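# Place desk flask on free incubator shelf, close incubator

## Task

Move the flask that sits on the desk into the one free spot on an incubator shelf. It must lie flat directly on the shelf, with the face that was up on the desk still up, and no part of it may overhang the shelf's front edge. At the end the incubator must be fully closed: the glass door shut completely, its latch rotated until level, and the outer door shut completely. Other flasks may be pushed a little to make space, but each must finish within about a finger's width of its starting spot, lying flat on a shelf, not on another flask, and with its original side up; otherwise the task fails. The task also fails if any flask touches the floor, if either incubator door is slammed open or closed, or if the robot falls over or finishes tilted.

## Robot and tools

Robot: TidyBot++, a four-caster mobile base (0.54 m long, 0.50 m wide, 0.38 m high) carrying one seven-joint arm with a two-finger gripper. The shoulder sits 0.12 m ahead of the base centre and 0.68 m up. Segments: upper arm 0.42 m, forearm 0.31 m, hand 0.31 m to the hand point. Cameras: base_camera (pinhole, 644x364) and wrist_camera (fisheye, 644x476, looking along the hand).

Frames, all in metres. Base frame: origin on the floor below the base centre, x ahead, y to the left, z up. Odometry frame: where the base frame was when the scene began; base_odometry reports x, y and heading (rad, left positive, -3.142 to 3.142) from wheel counting only, so wheel slip shows up as travel and drift builds over many moves. base_tilt is in degrees, forward and right positive.

Tool move: one action plus optional cameras and blocking. Action parts, all starting together:
- base: a dict of relative offsets from where the base stands when the command begins, along its current axes. translate_m (-2 to 2, forward +), strafe_m (-2 to 2, left +), rotate_rad (-6.3 to 6.3, counter-clockwise from above +). Translate and strafe together form one straight drive.
- joints: absolute angles by name. joint_1_rad any angle (vertical turn of the whole arm; positive is clockwise from above, the reverse of heading); joint_2_rad -2.249 to 2.249 (shoulder, 0 = upright, + leans forward); joint_3_rad any angle; joint_4_rad -2.579 to 2.579 (elbow, 0 = straight, negative bends forward when joint_3 is 3.14); joint_5_rad any angle; joint_6_rad -2.099 to 2.099 (wrist); joint_7_rad any angle (hand roll; with the hand down, + is counter-clockwise from above, and 1.57 opens the fingers left-right). Tolerances: ±0.039 for joints 1-4, ±0.095 for 5-7. Unbounded joints go the short way, so turn past half a revolution in steps. gripper_pos 0 (open) to 1 (closed), ±0.03; finger gap is about 85 x (1 - gripper_pos) mm.
- target: an absolute hand pose in the base frame, one list of seven numbers [x, y, z, qw, qx, qy, qz], matching the hand_pose line. The hand point lies between the finger pads; its z axis runs along the fingers, its y axis is the opening direction. With target, joints may contain only gripper_pos.
- speeds: caps for this action only: translate_m and strafe_m 0.05 to 0.5 m/s (name one key for a combined drive), rotate_rad 0.1 to 1.57 rad/s.
cameras: list of base_camera, wrist_camera or all; omitted means all, [] means none. blocking: true/omitted waits until everything rests; false returns after about half a second while motion continues, and later commands override only the parts they name.

wait(seconds 0 to 10, cameras) returns state and images without commanding anything. stop(cameras) brakes all running motions. zoom_image(camera, region [x0, y0, x1, y1] in pixels, at most 504x504) enlarges part of the latest image. finished_scene(scene = the number of the scene being ended) is final.

Reading results: move says done or the worst status. base_status, joint_status, hand_status give per-motion outcomes: done, moving, off_target (resting away from target, may still push), stopped, not_followed (a check withheld the targets; also "joint command not followed" / "pose unreachable" with a cause), contact_stop or time_out (target dropped, holds position), torque_fault, limit_stop_at_motor_heat. An unrequested stop, a refused call or a torque fault cancels the remaining move/wait/finish calls in that reply. hand_pose is the measured hand point; hand_target is where the commanded joints would put it. joint_positions, motor_effort (% of max, peak in brackets), motor temperatures, on_its_own and "ARM HIT" also appear. A pictures line lists image order.

Practical behaviour: hand targets usually land within about 3 cm; correct by adding (wanted - measured) to the last target. To hold a loaded hand still, resend hand_target, not hand_pose. Loads make the arm sag; never command a holding joint to its current reading. Once a carried object touches a surface, hand_pose stops dropping while commands continue. Closed fingertips reach about 20 mm beyond the hand point. A downward hand reaches at most about 0.94 m height, only close in. The arm starts folded, hand down, poking up to 0.08 m ahead of the base. Base moves end as time_out after 14 s; a blocked base keeps shoving and may still report done.

Avoid: driving or turning while the arm is snagged above about 0.6 m, swinging a stretched arm sideways, or reaching far over furniture right in front (tipping); forward low close targets that can drive the arm into the base (nothing prevents base contact); hitting furniture hard (torque faults over 104.5 N m on joints 1-4, 51.3 on 5-7 freeze the arm 10 s); long stretched or loaded holds (motors heat; 75 °C causes the arm to sink). Don't drop or fling flasks, let any reach the floor, squeeze hard on something still resting, or shut or open doors fast.

Each tool is called by a JSON object that holds its "method" and its "body", one argument or row to a line.

## Session

{"method": "move", "body": {

}}

Scene clock: 0.00 s.
Motor temperatures (°C): [32 21 24 32 35 36 39]
base_odometry: x=+0.000 y=+0.000 heading=+0.000
base_tilt: forward=+0.1 right=-0.3
base_status: not commanded
joint_positions: joint_1_rad=+0.042 joint_2_rad=-0.342 joint_3_rad=+3.141 joint_4_rad=-2.506 joint_5_rad=-0.027 joint_6_rad=-0.916 joint_7_rad=+1.559 gripper_pos=+0.000
joint_status: not commanded
motor_effort: joint_1_rad=+0 joint_2_rad=-1 joint_3_rad=+0 joint_4_rad=+15 joint_5_rad=+1 joint_6_rad=+1 joint_7_rad=+1
hand_pose: x=+0.2581 y=+0.0022 z=+0.5919 quat_wxyz=(-0.010, +0.999, -0.034, +0.031) (m; base frame)
hand_target: x=+0.2583 y=+0.0022 z=+0.5920 quat_wxyz=(-0.010, +0.999, -0.034, +0.031) (m; base frame)
hand_status: not commanded
pictures: base_camera, wrist_camera

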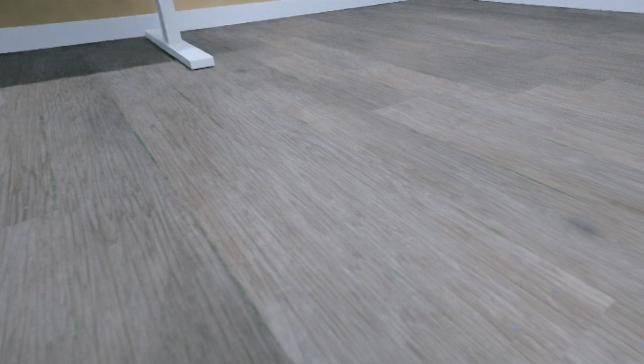

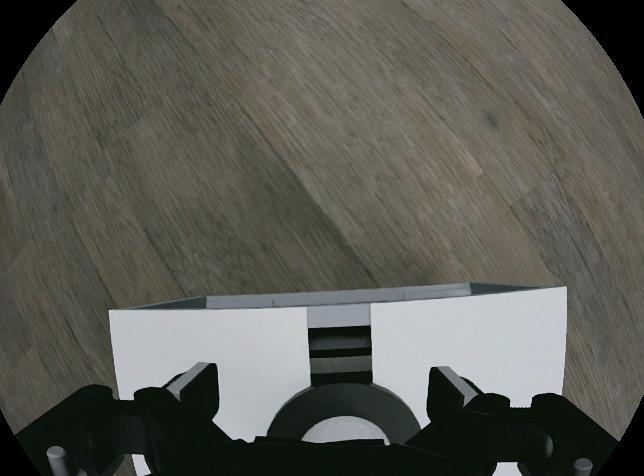

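{"method": "move", "body": {
  "joints": {"joint_6_rad": 0.45}
}}

{"method": "move", "body": {
  "base": {"rotate_rad": 0.9}
}}

{"method": "move", "body": {
  "base": {"rotate_rad": 0.9},
  "cameras": ["wrist_camera"]
}}

{"method": "move", "body": {
  "base": {"rotate_rad": -2.8},
  "cameras": ["wrist_camera"]
}}

Scene clock: 9.50 s.
Motor temperatures (°C): [32 21 24 32 35 36 39]
move: done
base_odometry: x=+0.000 y=+0.000 heading=+0.000
base_tilt: forward=+0.0 right=-0.3
base_status: not commanded
joint_positions: joint_1_rad=+0.042 joint_2_rad=-0.342 joint_3_rad=+3.141 joint_4_rad=-2.506 joint_5_rad=-0.027 joint_6_rad=+0.401 joint_7_rad=+1.559 gripper_pos=+0.000
joint_status: all done
motor_effort: joint_1_rad=+1(1) joint_2_rad=-7(7) joint_3_rad=+0(1) joint_4_rad=+19(20) joint_5_rad=+0(1) joint_6_rad=+9(9) joint_7_rad=+1(1)
hand_pose: x=+0.5436 y=-0.0192 z=+0.8431 quat_wxyz=(+0.006, +0.771, -0.033, +0.636) (m; base frame)
hand_target: x=+0.5463 y=-0.0197 z=+0.8584 quat_wxyz=(+0.006, +0.755, -0.033, +0.655) (m; base frame)
hand_status: not commanded
pictures: base_camera, wrist_camera

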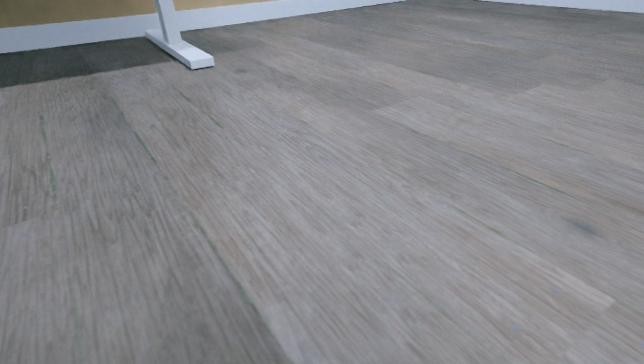

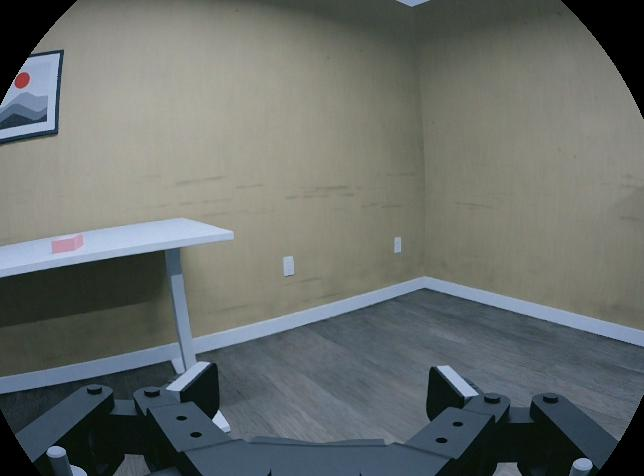

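Scene clock: 11.33 s.
Motor temperatures (°C): [32 21 24 32 35 36 39]
move: done
base_odometry: x=+0.000 y=+0.000 heading=+0.900
base_tilt: forward=+0.0 right=-0.3
base_status: done
joint_positions: joint_1_rad=+0.042 joint_2_rad=-0.342 joint_3_rad=+3.141 joint_4_rad=-2.506 joint_5_rad=-0.027 joint_6_rad=+0.401 joint_7_rad=+1.559 gripper_pos=+0.000
joint_status: not commanded
motor_effort: joint_1_rad=-1(2) joint_2_rad=-6(7) joint_3_rad=+0(2) joint_4_rad=+19(20) joint_5_rad=+0(1) joint_6_rad=+9(9) joint_7_rad=+1(1)
hand_pose: x=+0.5437 y=-0.0191 z=+0.8432 quat_wxyz=(+0.006, +0.771, -0.033, +0.636) (m; base frame)
hand_target: x=+0.5463 y=-0.0197 z=+0.8584 quat_wxyz=(+0.006, +0.755, -0.033, +0.655) (m; base frame)
hand_status: not commanded
pictures: base_camera, wrist_camera

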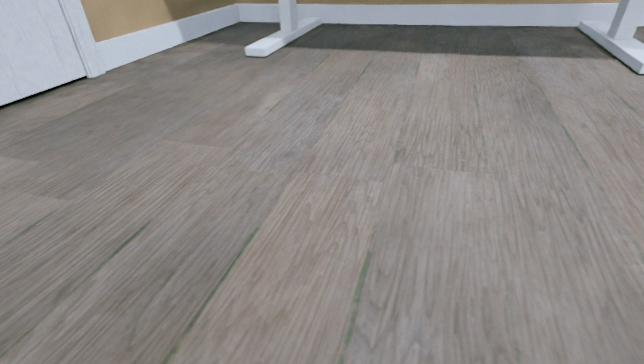

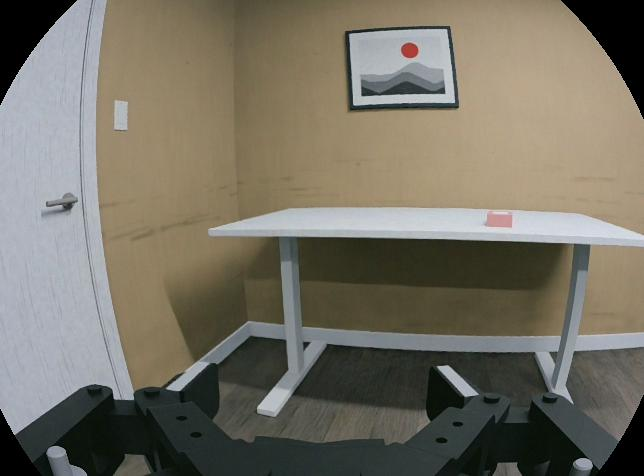

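Scene clock: 13.13 s.
Motor temperatures (°C): [32 21 24 32 35 36 39]
move: done
base_odometry: x=+0.000 y=+0.000 heading=+1.799
base_tilt: forward=+0.0 right=-0.3
base_status: done
joint_positions: joint_1_rad=+0.041 joint_2_rad=-0.342 joint_3_rad=+3.141 joint_4_rad=-2.506 joint_5_rad=-0.027 joint_6_rad=+0.401 joint_7_rad=+1.559 gripper_pos=+0.000
joint_status: not commanded
motor_effort: joint_1_rad=-1(2) joint_2_rad=-6(7) joint_3_rad=+0(2) joint_4_rad=+19(20) joint_5_rad=+0(1) joint_6_rad=+9(9) joint_7_rad=+1(1)
hand_pose: x=+0.5437 y=-0.0190 z=+0.8433 quat_wxyz=(+0.005, +0.771, -0.033, +0.636) (m; base frame)
hand_target: x=+0.5463 y=-0.0197 z=+0.8584 quat_wxyz=(+0.006, +0.755, -0.033, +0.655) (m; base frame)
hand_status: not commanded
pictures: wrist_camera

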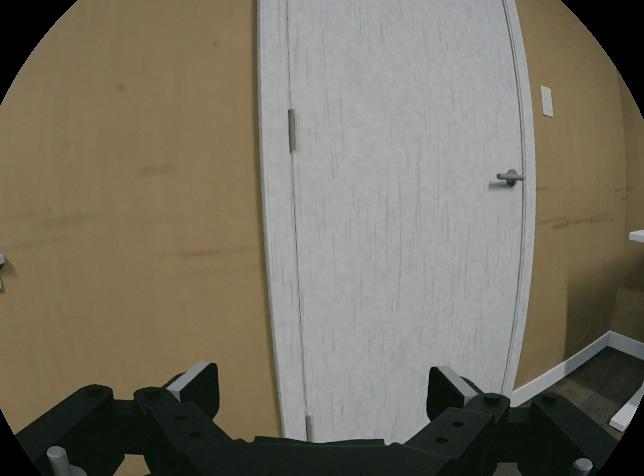

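Scene clock: 16.33 s.
Motor temperatures (°C): [32 21 24 32 35 36 39]
move: done
base_odometry: x=+0.000 y=+0.000 heading=-1.000
base_tilt: forward=+0.1 right=-0.3
base_status: done
joint_positions: joint_1_rad=+0.041 joint_2_rad=-0.342 joint_3_rad=+3.140 joint_4_rad=-2.506 joint_5_rad=-0.027 joint_6_rad=+0.402 joint_7_rad=+1.559 gripper_pos=+0.000
joint_status: not commanded
motor_effort: joint_1_rad=-1(2) joint_2_rad=-6(8) joint_3_rad=+0(2) joint_4_rad=+19(20) joint_5_rad=+1(1) joint_6_rad=+9(9) joint_7_rad=+1(1)
hand_pose: x=+0.5437 y=-0.0189 z=+0.8434 quat_wxyz=(+0.005, +0.771, -0.033, +0.636) (m; base frame)
hand_target: x=+0.5463 y=-0.0197 z=+0.8584 quat_wxyz=(+0.006, +0.755, -0.033, +0.655) (m; base frame)
hand_status: not commanded
pictures: wrist_camera

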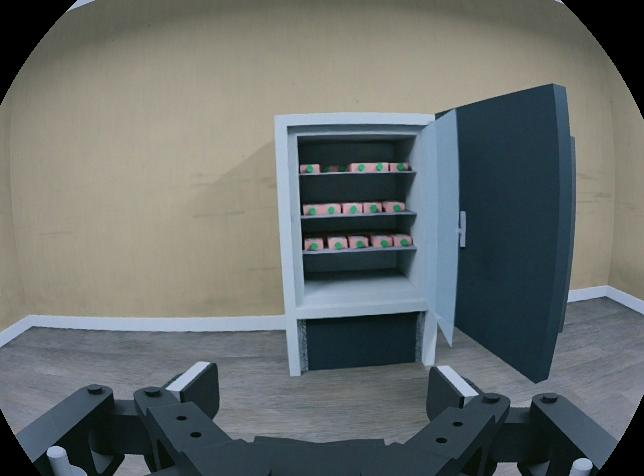

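{"method": "zoom_image", "body": {
  "camera": "wrist_camera",
  "region": [270, 80, 590, 400]
}}

{"method": "zoom_image", "body": {
  "camera": "wrist_camera",
  "region": [280, 140, 440, 260]
}}

Scaled by 1.575.

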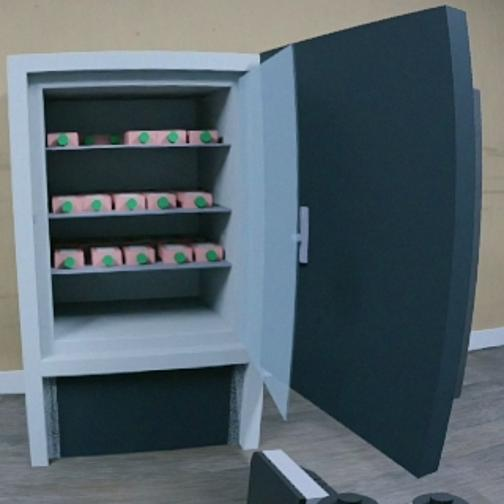

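Scaled by 3.150.

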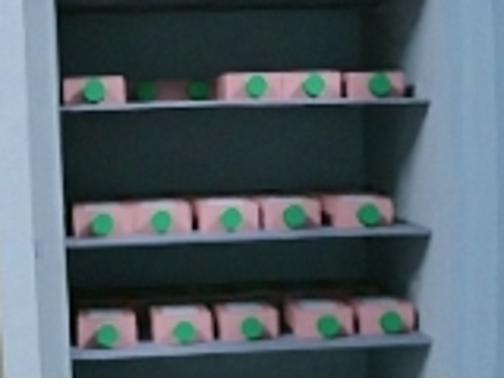

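{"method": "move", "body": {
  "base": {"rotate_rad": 1.95},
  "cameras": []
}}

{"method": "move", "body": {
  "base": {"strafe_m": -0.8}
}}

{"method": "zoom_image", "body": {
  "camera": "wrist_camera",
  "region": [200, 160, 440, 280]
}}

Scene clock: 47.03 s.
Motor temperatures (°C): [32 21 24 32 35 36 39]
move: done
base_odometry: x=+0.000 y=+0.000 heading=+0.950
base_tilt: forward=+0.0 right=-0.3
base_status: done
joint_positions: joint_1_rad=+0.041 joint_2_rad=-0.342 joint_3_rad=+3.140 joint_4_rad=-2.506 joint_5_rad=-0.027 joint_6_rad=+0.402 joint_7_rad=+1.559 gripper_pos=+0.000
joint_status: not commanded
motor_effort: joint_1_rad=-1(2) joint_2_rad=-6(8) joint_3_rad=+0(2) joint_4_rad=+19(20) joint_5_rad=+0(1) joint_6_rad=+9(9) joint_7_rad=+0(1)
hand_pose: x=+0.5437 y=-0.0190 z=+0.8434 quat_wxyz=(+0.005, +0.771, -0.033, +0.636) (m; base frame)
hand_target: x=+0.5463 y=-0.0197 z=+0.8584 quat_wxyz=(+0.006, +0.755, -0.033, +0.655) (m; base frame)
hand_status: not commanded
pictures: none
No camera images: "cameras" was empty.

Scene clock: 49.70 s.
Motor temperatures (°C): [32 21 24 32 35 36 39]
move: done
base_odometry: x=+0.651 y=-0.466 heading=+0.950
base_tilt: forward=+0.1 right=-0.3
base_status: done
joint_positions: joint_1_rad=+0.041 joint_2_rad=-0.342 joint_3_rad=+3.140 joint_4_rad=-2.506 joint_5_rad=-0.027 joint_6_rad=+0.402 joint_7_rad=+1.559 gripper_pos=+0.000
joint_status: not commanded
motor_effort: joint_1_rad=-1(2) joint_2_rad=-6(7) joint_3_rad=-1(3) joint_4_rad=+19(20) joint_5_rad=+1(1) joint_6_rad=+9(9) joint_7_rad=+0(1)
hand_pose: x=+0.5437 y=-0.0190 z=+0.8434 quat_wxyz=(+0.005, +0.771, -0.033, +0.636) (m; base frame)
hand_target: x=+0.5463 y=-0.0197 z=+0.8584 quat_wxyz=(+0.006, +0.755, -0.033, +0.655) (m; base frame)
hand_status: not commanded
pictures: base_camera, wrist_camera

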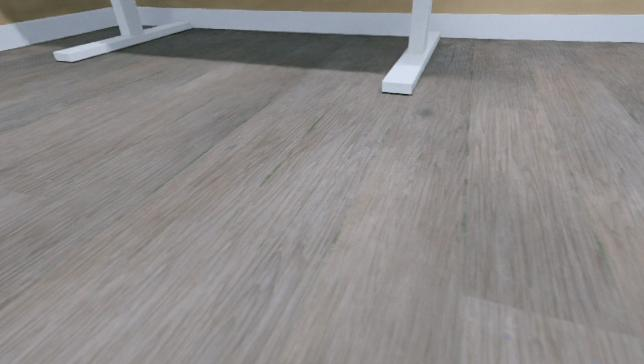

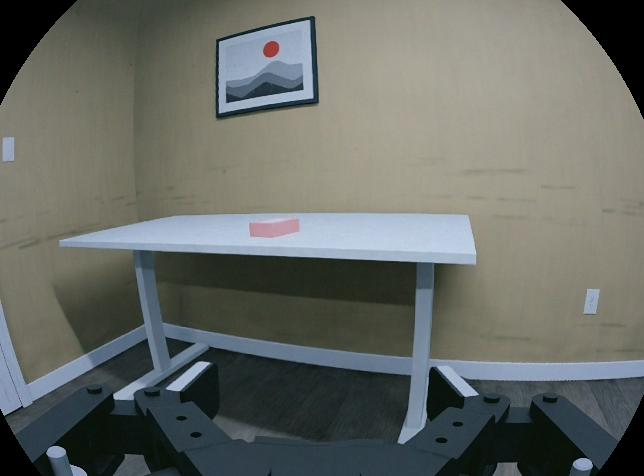

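Scaled by 2.100.

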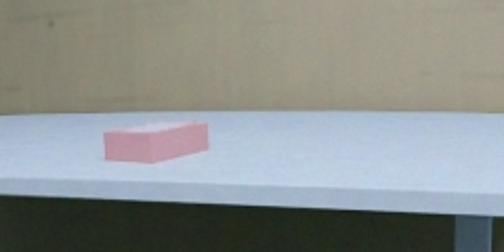

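{"method": "move", "body": {
  "base": {"translate_m": 0.4, "strafe_m": 0.15, "rotate_rad": 0.08},
  "joints": {"joint_2_rad": 0.0, "joint_4_rad": -1.57, "joint_6_rad": -0.9}
}}

{"method": "zoom_image", "body": {
  "camera": "wrist_camera",
  "region": [150, 100, 500, 350]
}}

Scene clock: 87.50 s.
Motor temperatures (°C): [32 21 24 32 35 36 39]
move: done
base_odometry: x=+0.761 y=-0.053 heading=+1.030
base_tilt: forward=+0.0 right=-0.3
base_status: done
joint_positions: joint_1_rad=+0.041 joint_2_rad=-0.005 joint_3_rad=+3.141 joint_4_rad=-1.588 joint_5_rad=-0.027 joint_6_rad=-0.845 joint_7_rad=+1.559 gripper_pos=+0.000
joint_status: all done
motor_effort: joint_1_rad=+0(2) joint_2_rad=-20(22) joint_3_rad=-2(2) joint_4_rad=+20(22) joint_5_rad=+0(1) joint_6_rad=+6(10) joint_7_rad=+0(1)
hand_pose: x=+0.6349 y=-0.0133 z=+0.8633 quat_wxyz=(-0.007, +0.937, -0.029, +0.349) (m; base frame)
hand_target: x=+0.6269 y=-0.0128 z=+0.8592 quat_wxyz=(-0.008, +0.944, -0.029, +0.330) (m; base frame)
hand_status: not commanded
pictures: base_camera, wrist_camera

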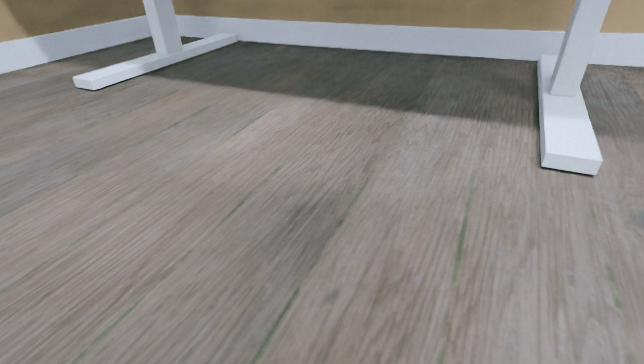

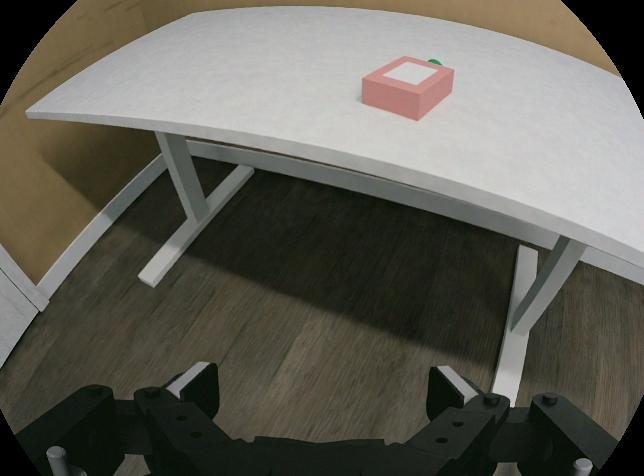

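Scaled by 1.440.

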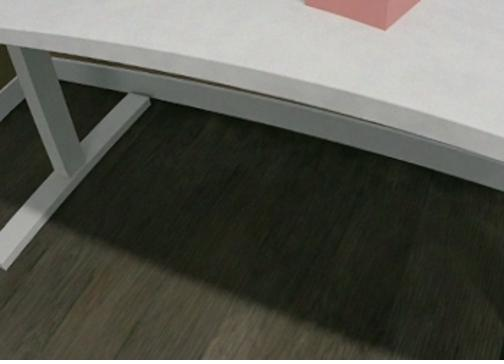

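{"method": "zoom_image", "body": {
  "camera": "wrist_camera",
  "region": [320, 30, 500, 150]
}}

Scaled by 2.800.

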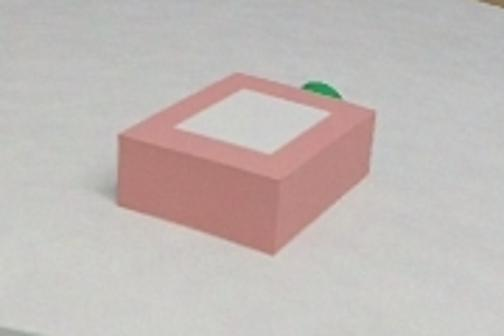

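{"method": "move", "body": {
  "base": {"translate_m": 0.33, "strafe_m": 0.33, "rotate_rad": -0.63},
  "joints": {"joint_2_rad": -0.1, "joint_4_rad": -1.3, "joint_6_rad": -1.1}
}}

{"method": "zoom_image", "body": {
  "camera": "wrist_camera",
  "region": [200, 50, 450, 300]
}}

Scene clock: 125.10 s.
Motor temperatures (°C): [32 21 24 32 35 36 39]
move: done
base_odometry: x=+0.648 y=+0.400 heading=+0.399
base_tilt: forward=+0.0 right=-0.3
base_status: done
joint_positions: joint_1_rad=+0.043 joint_2_rad=-0.088 joint_3_rad=+3.142 joint_4_rad=-1.313 joint_5_rad=-0.027 joint_6_rad=-1.047 joint_7_rad=+1.559 gripper_pos=+0.000
joint_status: all done
motor_effort: joint_1_rad=+0(4) joint_2_rad=-16(22) joint_3_rad=-1(4) joint_4_rad=+20(22) joint_5_rad=+0(2) joint_6_rad=+7(7) joint_7_rad=+1(1)
hand_pose: x=+0.6154 y=-0.0130 z=+1.0070 quat_wxyz=(-0.007, +0.906, -0.026, +0.422) (m; base frame)
hand_target: x=+0.6020 y=-0.0109 z=+1.0071 quat_wxyz=(-0.007, +0.912, -0.025, +0.409) (m; base frame)
hand_status: not commanded
pictures: base_camera, wrist_camera

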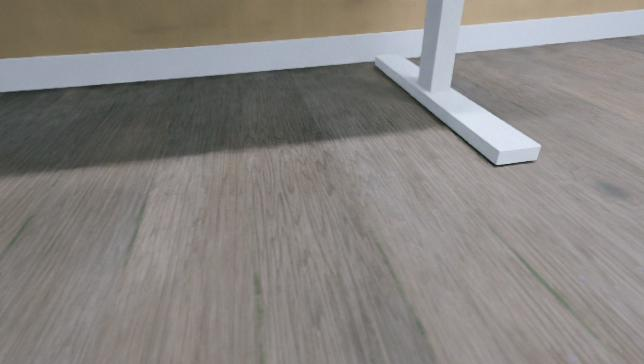

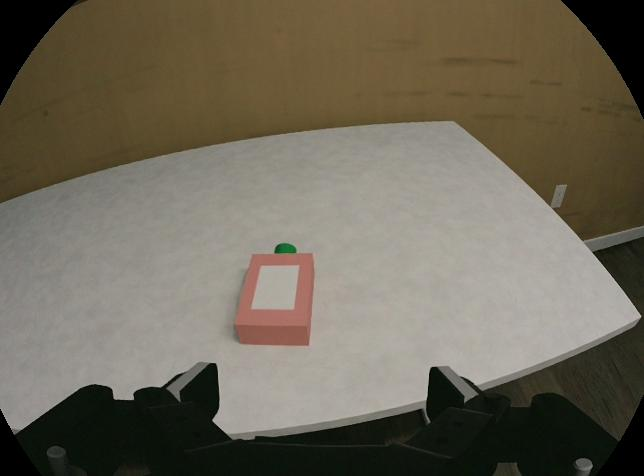

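Scaled by 2.016.

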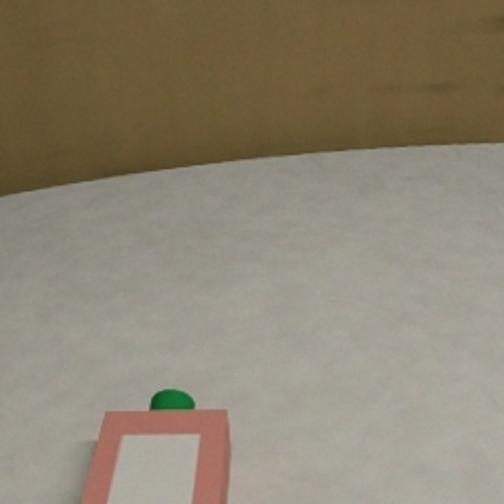

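{"method": "move", "body": {
  "base": {"strafe_m": 0.049, "rotate_rad": -0.02},
  "joints": {"joint_1_rad": 0.03, "joint_2_rad": -0.007, "joint_4_rad": -1.645, "joint_6_rad": -0.45}
}}

Scene clock: 173.73 s.
Motor temperatures (°C): [32 21 24 32 35 35 39]
move: done
base_odometry: x=+0.629 y=+0.445 heading=+0.379
base_tilt: forward=+0.0 right=-0.4
base_status: done
joint_positions: joint_1_rad=+0.036 joint_2_rad=-0.007 joint_3_rad=+3.139 joint_4_rad=-1.637 joint_5_rad=-0.027 joint_6_rad=-0.502 joint_7_rad=+1.559 gripper_pos=+0.000
joint_status: all done
motor_effort: joint_1_rad=+0(4) joint_2_rad=-21(23) joint_3_rad=-1(4) joint_4_rad=+22(23) joint_5_rad=+0(1) joint_6_rad=+8(8) joint_7_rad=+1(1)
hand_pose: x=+0.6932 y=-0.0136 z=+0.9179 quat_wxyz=(-0.006, +0.875, -0.027, +0.483) (m; base frame)
hand_target: x=+0.7002 y=-0.0120 z=+0.9276 quat_wxyz=(-0.007, +0.864, -0.025, +0.503) (m; base frame)
hand_status: not commanded
pictures: base_camera, wrist_camera

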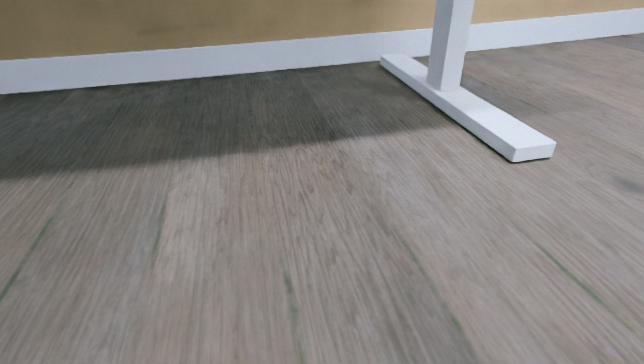

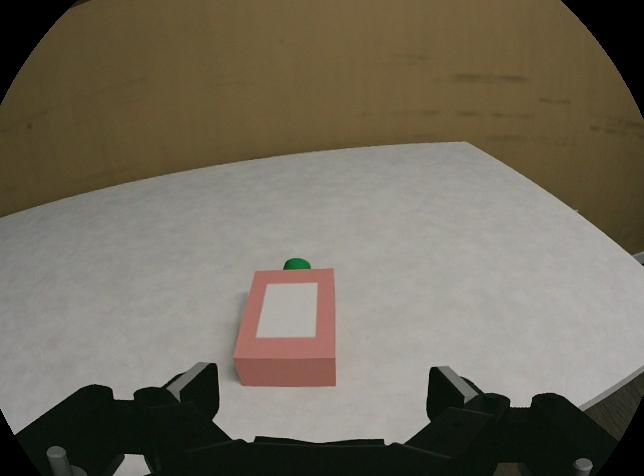

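{"method": "move", "body": {
  "base": {"strafe_m": 0.028},
  "joints": {"joint_1_rad": 0.03, "joint_2_rad": 0.06, "joint_4_rad": -1.82, "joint_6_rad": -0.12}
}}

Scene clock: 191.10 s.
Motor temperatures (°C): [32 21 24 32 35 35 39]
move: done
base_odometry: x=+0.619 y=+0.471 heading=+0.378
base_tilt: forward=+0.0 right=-0.3
base_status: done
joint_positions: joint_1_rad=+0.028 joint_2_rad=+0.060 joint_3_rad=+3.138 joint_4_rad=-1.813 joint_5_rad=-0.027 joint_6_rad=-0.172 joint_7_rad=+1.559 gripper_pos=+0.000
joint_status: all done
motor_effort: joint_1_rad=+0(3) joint_2_rad=-23(25) joint_3_rad=-1(3) joint_4_rad=+21(22) joint_5_rad=+0(0) joint_6_rad=+8(9) joint_7_rad=+1(1)
hand_pose: x=+0.7212 y=-0.0120 z=+0.8658 quat_wxyz=(-0.006, +0.853, -0.026, +0.521) (m; base frame)
hand_target: x=+0.7265 y=-0.0154 z=+0.8766 quat_wxyz=(-0.004, +0.841, -0.027, +0.540) (m; base frame)
hand_status: not commanded
pictures: base_camera, wrist_camera

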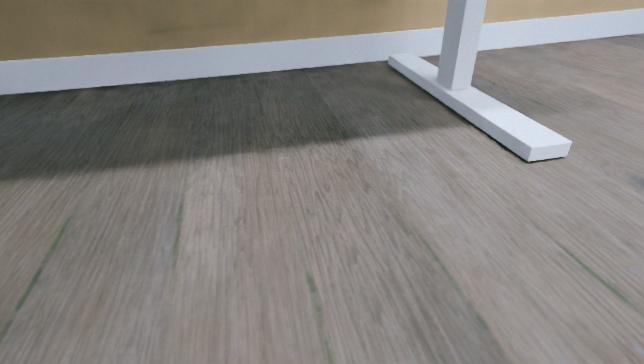

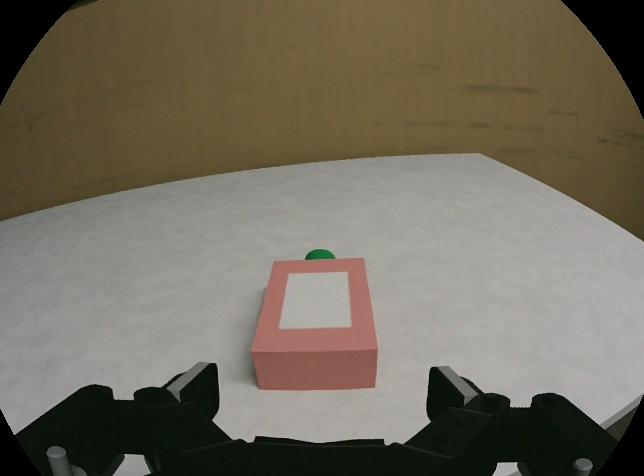

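{"method": "move", "body": {
  "base": {"strafe_m": 0.023, "rotate_rad": -0.025},
  "joints": {"joint_2_rad": 0.085, "joint_4_rad": -1.870, "joint_6_rad": -0.042},
  "cameras": ["wrist_camera"]
}}

Scene clock: 219.07 s.
Motor temperatures (°C): [32 21 24 32 35 35 39]
move: done
base_odometry: x=+0.610 y=+0.493 heading=+0.352
base_tilt: forward=+0.0 right=-0.3
base_status: done
joint_positions: joint_1_rad=+0.028 joint_2_rad=+0.079 joint_3_rad=+3.139 joint_4_rad=-1.861 joint_5_rad=-0.027 joint_6_rad=-0.088 joint_7_rad=+1.559 gripper_pos=+0.000
joint_status: all done
motor_effort: joint_1_rad=-1(4) joint_2_rad=-23(25) joint_3_rad=+0(4) joint_4_rad=+20(22) joint_5_rad=+0(1) joint_6_rad=+8(9) joint_7_rad=+0(1)
hand_pose: x=+0.7245 y=-0.0137 z=+0.8499 quat_wxyz=(-0.004, +0.849, -0.027, +0.528) (m; base frame)
hand_target: x=+0.7294 y=-0.0161 z=+0.8545 quat_wxyz=(-0.003, +0.840, -0.028, +0.542) (m; base frame)
hand_status: not commanded
pictures: wrist_camera

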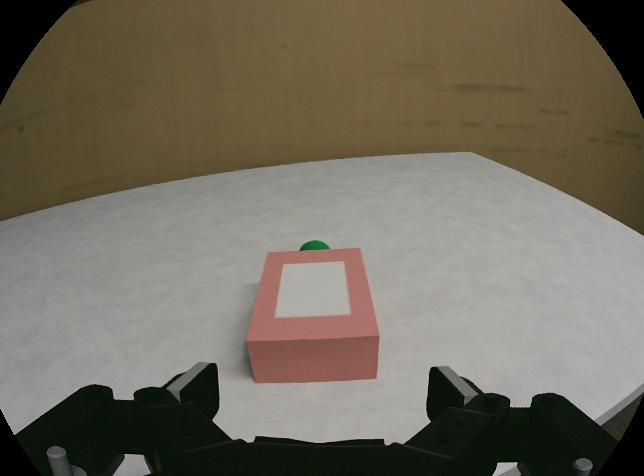

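{"method": "move", "body": {
  "base": {"translate_m": 0.05, "strafe_m": 0.005},
  "speeds": {"translate_m": 0.1},
  "cameras": ["wrist_camera"]
}}

{"method": "zoom_image", "body": {
  "camera": "wrist_camera",
  "region": [160, 240, 500, 476]
}}

Scene clock: 225.93 s.
Motor temperatures (°C): [32 21 24 32 35 35 39]
move: done
base_odometry: x=+0.656 y=+0.515 heading=+0.352
base_tilt: forward=+0.0 right=-0.3
base_status: done
joint_positions: joint_1_rad=+0.028 joint_2_rad=+0.085 joint_3_rad=+3.139 joint_4_rad=-1.862 joint_5_rad=-0.027 joint_6_rad=-0.087 joint_7_rad=+1.559 gripper_pos=+0.000
joint_status: not commanded
motor_effort: joint_1_rad=+0(2) joint_2_rad=-24(26) joint_3_rad=+0(2) joint_4_rad=+21(21) joint_5_rad=+0(1) joint_6_rad=+8(9) joint_7_rad=+0(1)
hand_pose: x=+0.7254 y=-0.0137 z=+0.8463 quat_wxyz=(-0.004, +0.850, -0.027, +0.526) (m; base frame)
hand_target: x=+0.7294 y=-0.0161 z=+0.8545 quat_wxyz=(-0.003, +0.840, -0.028, +0.542) (m; base frame)
hand_status: not commanded
pictures: wrist_camera

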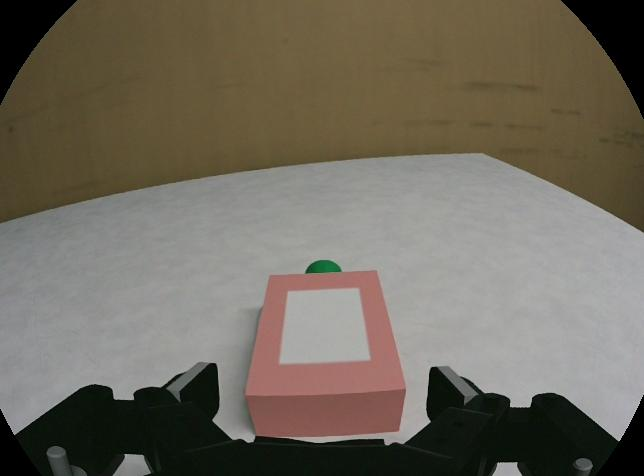

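Scaled by 1.482.

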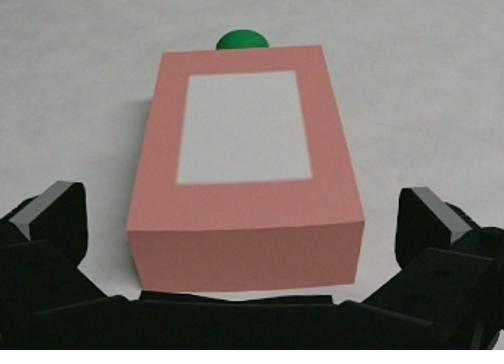

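{"method": "move", "body": {
  "base": {"translate_m": 0.045, "strafe_m": -0.002},
  "speeds": {"translate_m": 0.08},
  "cameras": ["wrist_camera"]
}}

{"method": "zoom_image", "body": {
  "camera": "wrist_camera",
  "region": [160, 240, 500, 476]
}}

Scene clock: 235.30 s.
Motor temperatures (°C): [32 21 24 32 35 35 39]
move: done
base_odometry: x=+0.699 y=+0.529 heading=+0.353
base_tilt: forward=+0.0 right=-0.3
base_status: done
joint_positions: joint_1_rad=+0.028 joint_2_rad=+0.088 joint_3_rad=+3.139 joint_4_rad=-1.862 joint_5_rad=-0.027 joint_6_rad=-0.087 joint_7_rad=+1.559 gripper_pos=+0.000
joint_status: not commanded
motor_effort: joint_1_rad=-1(1) joint_2_rad=-23(26) joint_3_rad=-1(2) joint_4_rad=+20(21) joint_5_rad=+0(1) joint_6_rad=+8(8) joint_7_rad=+0(1)
hand_pose: x=+0.7259 y=-0.0137 z=+0.8442 quat_wxyz=(-0.004, +0.851, -0.027, +0.524) (m; base frame)
hand_target: x=+0.7294 y=-0.0161 z=+0.8545 quat_wxyz=(-0.003, +0.840, -0.028, +0.542) (m; base frame)
hand_status: not commanded
pictures: wrist_camera

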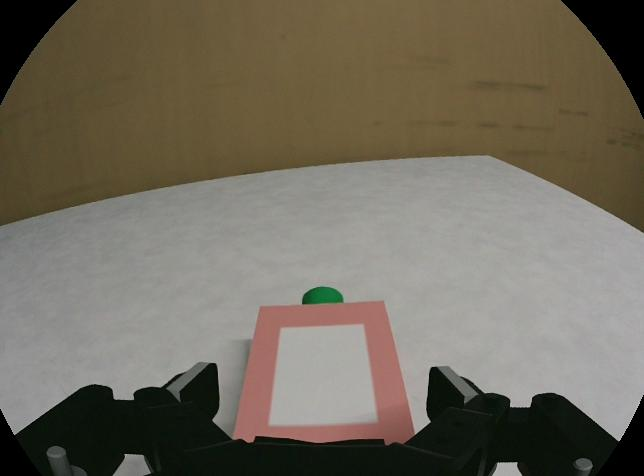

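Scaled by 1.482.

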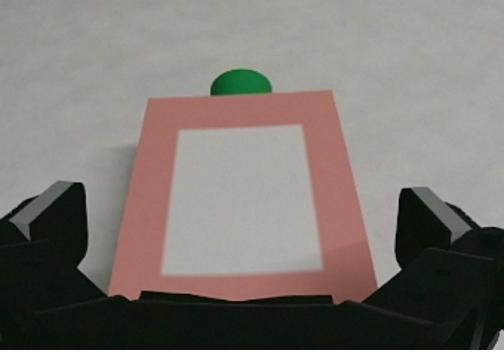

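{"method": "move", "body": {
  "joints": {"gripper_pos": 0.12},
  "cameras": ["wrist_camera"]
}}

{"method": "move", "body": {
  "joints": {"gripper_pos": 0.25},
  "cameras": ["wrist_camera"]
}}

Scene clock: 246.90 s.
Motor temperatures (°C): [32 21 24 32 35 35 39]
move: done
base_odometry: x=+0.699 y=+0.529 heading=+0.353
base_tilt: forward=+0.0 right=-0.4
base_status: not commanded
joint_positions: joint_1_rad=+0.028 joint_2_rad=+0.088 joint_3_rad=+3.139 joint_4_rad=-1.862 joint_5_rad=-0.027 joint_6_rad=-0.087 joint_7_rad=+1.559 gripper_pos=+0.120
joint_status: all done
motor_effort: joint_1_rad=+1(2) joint_2_rad=-23(24) joint_3_rad=-1(2) joint_4_rad=+20(21) joint_5_rad=+0(1) joint_6_rad=+8(8) joint_7_rad=+0(1)
hand_pose: x=+0.7259 y=-0.0137 z=+0.8442 quat_wxyz=(-0.004, +0.851, -0.027, +0.524) (m; base frame)
hand_target: x=+0.7294 y=-0.0161 z=+0.8545 quat_wxyz=(-0.003, +0.840, -0.028, +0.542) (m; base frame)
hand_status: not commanded
pictures: wrist_camera

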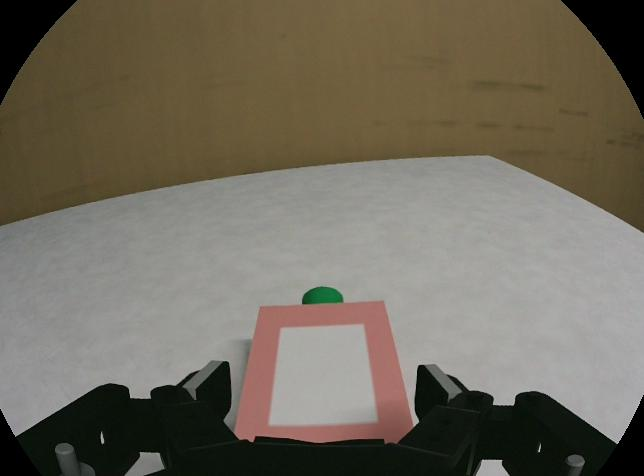

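Scene clock: 247.47 s.
Motor temperatures (°C): [32 21 24 32 35 35 39]
move: done
base_odometry: x=+0.699 y=+0.529 heading=+0.353
base_tilt: forward=+0.1 right=-0.3
base_status: not commanded
joint_positions: joint_1_rad=+0.028 joint_2_rad=+0.088 joint_3_rad=+3.139 joint_4_rad=-1.862 joint_5_rad=-0.027 joint_6_rad=-0.087 joint_7_rad=+1.559 gripper_pos=+0.250
joint_status: all done
motor_effort: joint_1_rad=-1(1) joint_2_rad=-24(24) joint_3_rad=-1(2) joint_4_rad=+21(21) joint_5_rad=+0(1) joint_6_rad=+8(8) joint_7_rad=+1(1)
hand_pose: x=+0.7259 y=-0.0137 z=+0.8442 quat_wxyz=(-0.004, +0.851, -0.027, +0.524) (m; base frame)
hand_target: x=+0.7294 y=-0.0161 z=+0.8545 quat_wxyz=(-0.003, +0.840, -0.028, +0.542) (m; base frame)
hand_status: not commanded
pictures: wrist_camera

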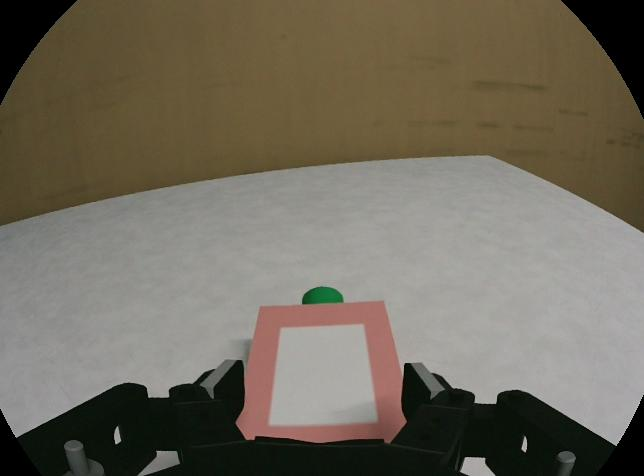

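{"method": "move", "body": {
  "joints": {"gripper_pos": 0.32},
  "cameras": []
}}

{"method": "move", "body": {
  "joints": {"gripper_pos": 0.40},
  "cameras": ["wrist_camera"]
}}

Scene clock: 253.00 s.
Motor temperatures (°C): [32 21 24 32 35 35 39]
move: done
base_odometry: x=+0.699 y=+0.529 heading=+0.353
base_tilt: forward=+0.0 right=-0.4
base_status: not commanded
joint_positions: joint_1_rad=+0.028 joint_2_rad=+0.088 joint_3_rad=+3.139 joint_4_rad=-1.862 joint_5_rad=-0.027 joint_6_rad=-0.087 joint_7_rad=+1.559 gripper_pos=+0.320
joint_status: all done
motor_effort: joint_1_rad=+0(1) joint_2_rad=-23(24) joint_3_rad=-1(1) joint_4_rad=+21(21) joint_5_rad=+1(1) joint_6_rad=+8(8) joint_7_rad=+0(1)
hand_pose: x=+0.7259 y=-0.0137 z=+0.8442 quat_wxyz=(-0.004, +0.851, -0.027, +0.524) (m; base frame)
hand_target: x=+0.7294 y=-0.0161 z=+0.8545 quat_wxyz=(-0.003, +0.840, -0.028, +0.542) (m; base frame)
hand_status: not commanded
pictures: none
No camera images: "cameras" was empty.

Scene clock: 253.50 s.
Motor temperatures (°C): [32 21 24 32 35 35 39]
move: done
base_odometry: x=+0.699 y=+0.529 heading=+0.353
base_tilt: forward=+0.0 right=-0.4
base_status: not commanded
joint_positions: joint_1_rad=+0.028 joint_2_rad=+0.088 joint_3_rad=+3.139 joint_4_rad=-1.862 joint_5_rad=-0.027 joint_6_rad=-0.087 joint_7_rad=+1.559 gripper_pos=+0.400
joint_status: all done
motor_effort: joint_1_rad=+0(1) joint_2_rad=-24(24) joint_3_rad=-1(1) joint_4_rad=+20(21) joint_5_rad=+0(1) joint_6_rad=+8(8) joint_7_rad=+0(1)
hand_pose: x=+0.7259 y=-0.0137 z=+0.8442 quat_wxyz=(-0.004, +0.851, -0.027, +0.524) (m; base frame)
hand_target: x=+0.7294 y=-0.0161 z=+0.8545 quat_wxyz=(-0.003, +0.840, -0.028, +0.542) (m; base frame)
hand_status: not commanded
pictures: wrist_camera

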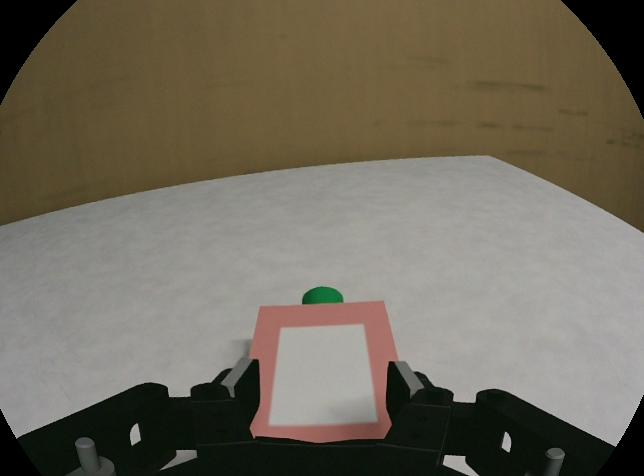

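{"method": "move", "body": {
  "base": {"translate_m": -0.05},
  "joints": {"gripper_pos": 0.0},
  "cameras": ["wrist_camera"]
}}

{"method": "zoom_image", "body": {
  "camera": "wrist_camera",
  "region": [200, 260, 450, 460]
}}

{"method": "move", "body": {
  "base": {"strafe_m": 0.12},
  "cameras": ["wrist_camera"]
}}

{"method": "zoom_image", "body": {
  "camera": "wrist_camera",
  "region": [300, 260, 550, 460]
}}

Scene clock: 304.20 s.
Motor temperatures (°C): [31 21 24 32 35 35 39]
move: done
base_odometry: x=+0.652 y=+0.512 heading=+0.353
base_tilt: forward=+0.0 right=-0.3
base_status: done
joint_positions: joint_1_rad=+0.028 joint_2_rad=+0.087 joint_3_rad=+3.139 joint_4_rad=-1.864 joint_5_rad=-0.027 joint_6_rad=-0.086 joint_7_rad=+1.559 gripper_pos=+0.000
joint_status: all done
motor_effort: joint_1_rad=-1(2) joint_2_rad=-24(26) joint_3_rad=-1(1) joint_4_rad=+20(22) joint_5_rad=+0(1) joint_6_rad=+8(9) joint_7_rad=+1(1)
hand_pose: x=+0.7254 y=-0.0137 z=+0.8448 quat_wxyz=(-0.004, +0.851, -0.027, +0.525) (m; base frame)
hand_target: x=+0.7294 y=-0.0161 z=+0.8545 quat_wxyz=(-0.003, +0.840, -0.028, +0.542) (m; base frame)
hand_status: not commanded
pictures: wrist_camera

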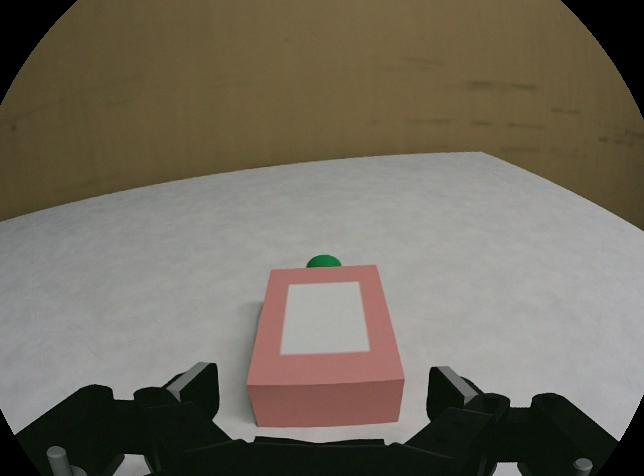

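Scaled by 2.016.

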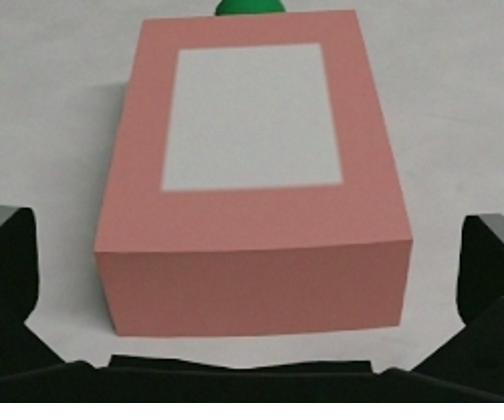

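Scene clock: 305.50 s.
Motor temperatures (°C): [31 21 24 32 35 35 39]
move: done
base_odometry: x=+0.610 y=+0.625 heading=+0.353
base_tilt: forward=+0.0 right=-0.3
base_status: done
joint_positions: joint_1_rad=+0.024 joint_2_rad=+0.087 joint_3_rad=+3.138 joint_4_rad=-1.864 joint_5_rad=-0.027 joint_6_rad=-0.086 joint_7_rad=+1.559 gripper_pos=+0.000
joint_status: not commanded
motor_effort: joint_1_rad=+1(3) joint_2_rad=-24(25) joint_3_rad=-1(4) joint_4_rad=+20(21) joint_5_rad=+0(1) joint_6_rad=+8(8) joint_7_rad=+1(1)
hand_pose: x=+0.7254 y=-0.0101 z=+0.8448 quat_wxyz=(-0.006, +0.851, -0.024, +0.525) (m; base frame)
hand_target: x=+0.7294 y=-0.0161 z=+0.8545 quat_wxyz=(-0.003, +0.840, -0.028, +0.542) (m; base frame)
hand_status: not commanded
pictures: wrist_camera

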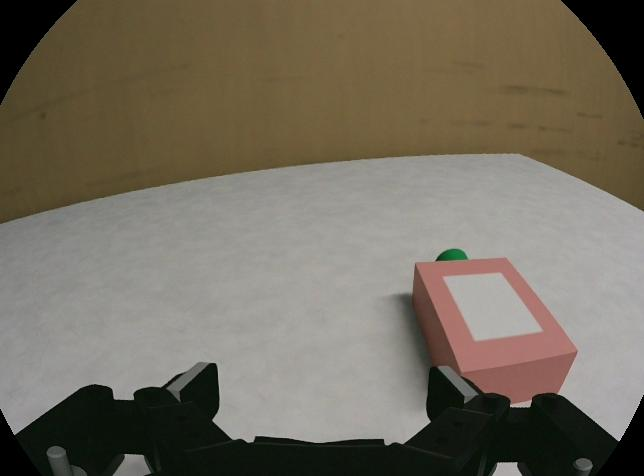

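Scaled by 2.016.

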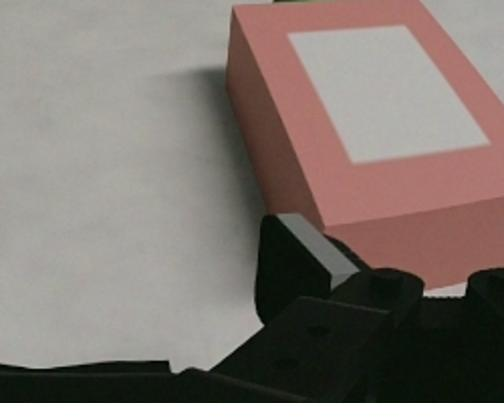

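{"method": "move", "body": {
  "joints": {"joint_2_rad": 0.15, "joint_4_rad": -1.3, "joint_6_rad": -1.07},
  "cameras": []
}}

{"method": "move", "body": {
  "base": {"strafe_m": -0.125},
  "joints": {"joint_2_rad": 0.52, "joint_4_rad": -0.55, "joint_6_rad": -2.02}
}}

Scene clock: 422.83 s.
Motor temperatures (°C): [31 22 23 32 35 35 39]
move: done
base_odometry: x=+0.610 y=+0.625 heading=+0.353
base_tilt: forward=+0.0 right=-0.3
base_status: not commanded
joint_positions: joint_1_rad=+0.024 joint_2_rad=+0.139 joint_3_rad=+3.138 joint_4_rad=-1.318 joint_5_rad=-0.027 joint_6_rad=-1.015 joint_7_rad=+1.559 gripper_pos=+0.000
joint_status: all done
motor_effort: joint_1_rad=+0(1) joint_2_rad=-25(26) joint_3_rad=-1(2) joint_4_rad=+20(22) joint_5_rad=+0(1) joint_6_rad=+6(10) joint_7_rad=+1(1)
hand_pose: x=+0.6830 y=-0.0030 z=+0.8900 quat_wxyz=(-0.012, +0.944, -0.018, +0.328) (m; base frame)
hand_target: x=+0.6752 y=-0.0076 z=+0.8828 quat_wxyz=(-0.011, +0.952, -0.022, +0.306) (m; base frame)
hand_status: not commanded
pictures: none
No camera images: "cameras" was empty.

Scene clock: 425.23 s.
Motor temperatures (°C): [31 22 23 32 35 35 39]
move: done
base_odometry: x=+0.653 y=+0.507 heading=+0.353
base_tilt: forward=+0.0 right=-0.3
base_status: done
joint_positions: joint_1_rad=+0.031 joint_2_rad=+0.513 joint_3_rad=+3.138 joint_4_rad=-0.569 joint_5_rad=-0.027 joint_6_rad=-1.966 joint_7_rad=+1.559 gripper_pos=+0.000
joint_status: all done
motor_effort: joint_1_rad=-1(3) joint_2_rad=-33(35) joint_3_rad=-1(3) joint_4_rad=+16(21) joint_5_rad=+0(1) joint_6_rad=+1(6) joint_7_rad=+0(1)
hand_pose: x=+0.6323 y=-0.0057 z=+0.8863 quat_wxyz=(-0.013, +0.999, -0.014, +0.047) (m; base frame)
hand_target: x=+0.6198 y=-0.0059 z=+0.8871 quat_wxyz=(-0.012, +0.999, -0.014, +0.026) (m; base frame)
hand_status: not commanded
pictures: base_camera, wrist_camera

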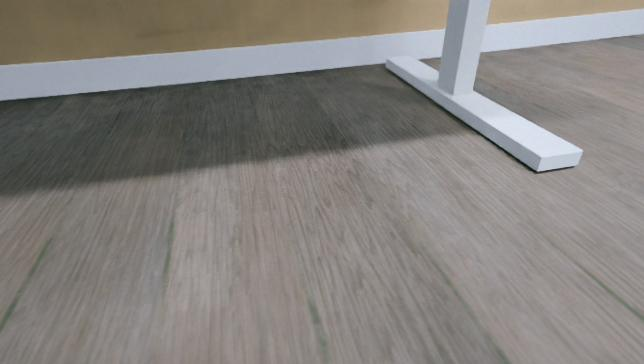

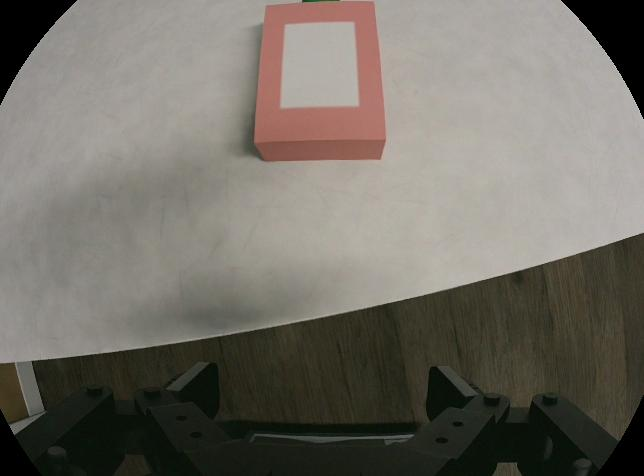

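{"method": "move", "body": {
  "base": {"translate_m": 0.27},
  "speeds": {"translate_m": 0.2}
}}

{"method": "zoom_image", "body": {
  "camera": "wrist_camera",
  "region": [160, 240, 500, 476]
}}

Scene clock: 446.70 s.
Motor temperatures (°C): [31 22 23 32 35 35 39]
move: done
base_odometry: x=+0.907 y=+0.600 heading=+0.353
base_tilt: forward=+0.1 right=-0.3
base_status: done
joint_positions: joint_1_rad=+0.031 joint_2_rad=+0.527 joint_3_rad=+3.138 joint_4_rad=-0.567 joint_5_rad=-0.027 joint_6_rad=-1.972 joint_7_rad=+1.559 gripper_pos=+0.000
joint_status: not commanded
motor_effort: joint_1_rad=-1(1) joint_2_rad=-34(37) joint_3_rad=-2(2) joint_4_rad=+15(16) joint_5_rad=+0(0) joint_6_rad=+1(2) joint_7_rad=+0(1)
hand_pose: x=+0.6333 y=-0.0057 z=+0.8796 quat_wxyz=(-0.013, +0.999, -0.014, +0.038) (m; base frame)
hand_target: x=+0.6198 y=-0.0059 z=+0.8871 quat_wxyz=(-0.012, +0.999, -0.014, +0.026) (m; base frame)
hand_status: not commanded
pictures: base_camera, wrist_camera

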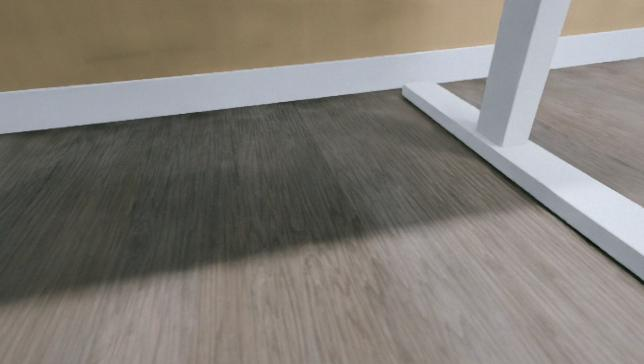

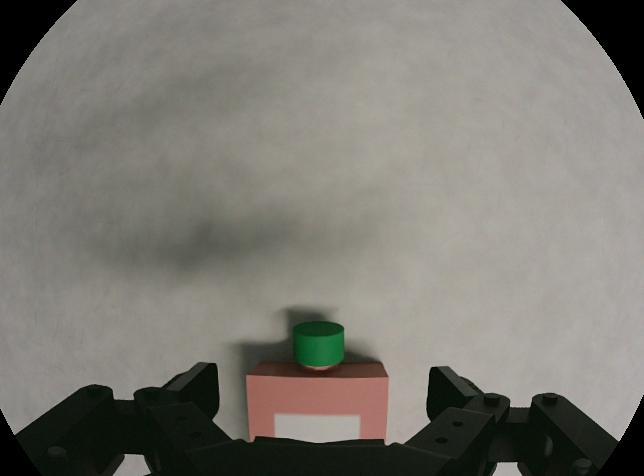

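Scaled by 1.482.

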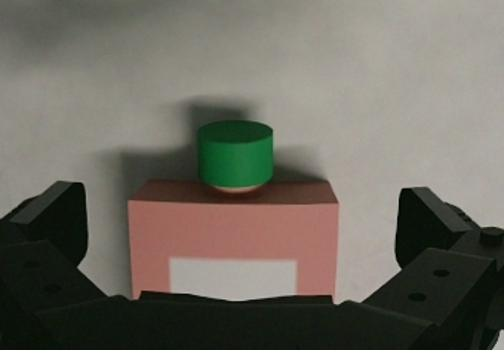

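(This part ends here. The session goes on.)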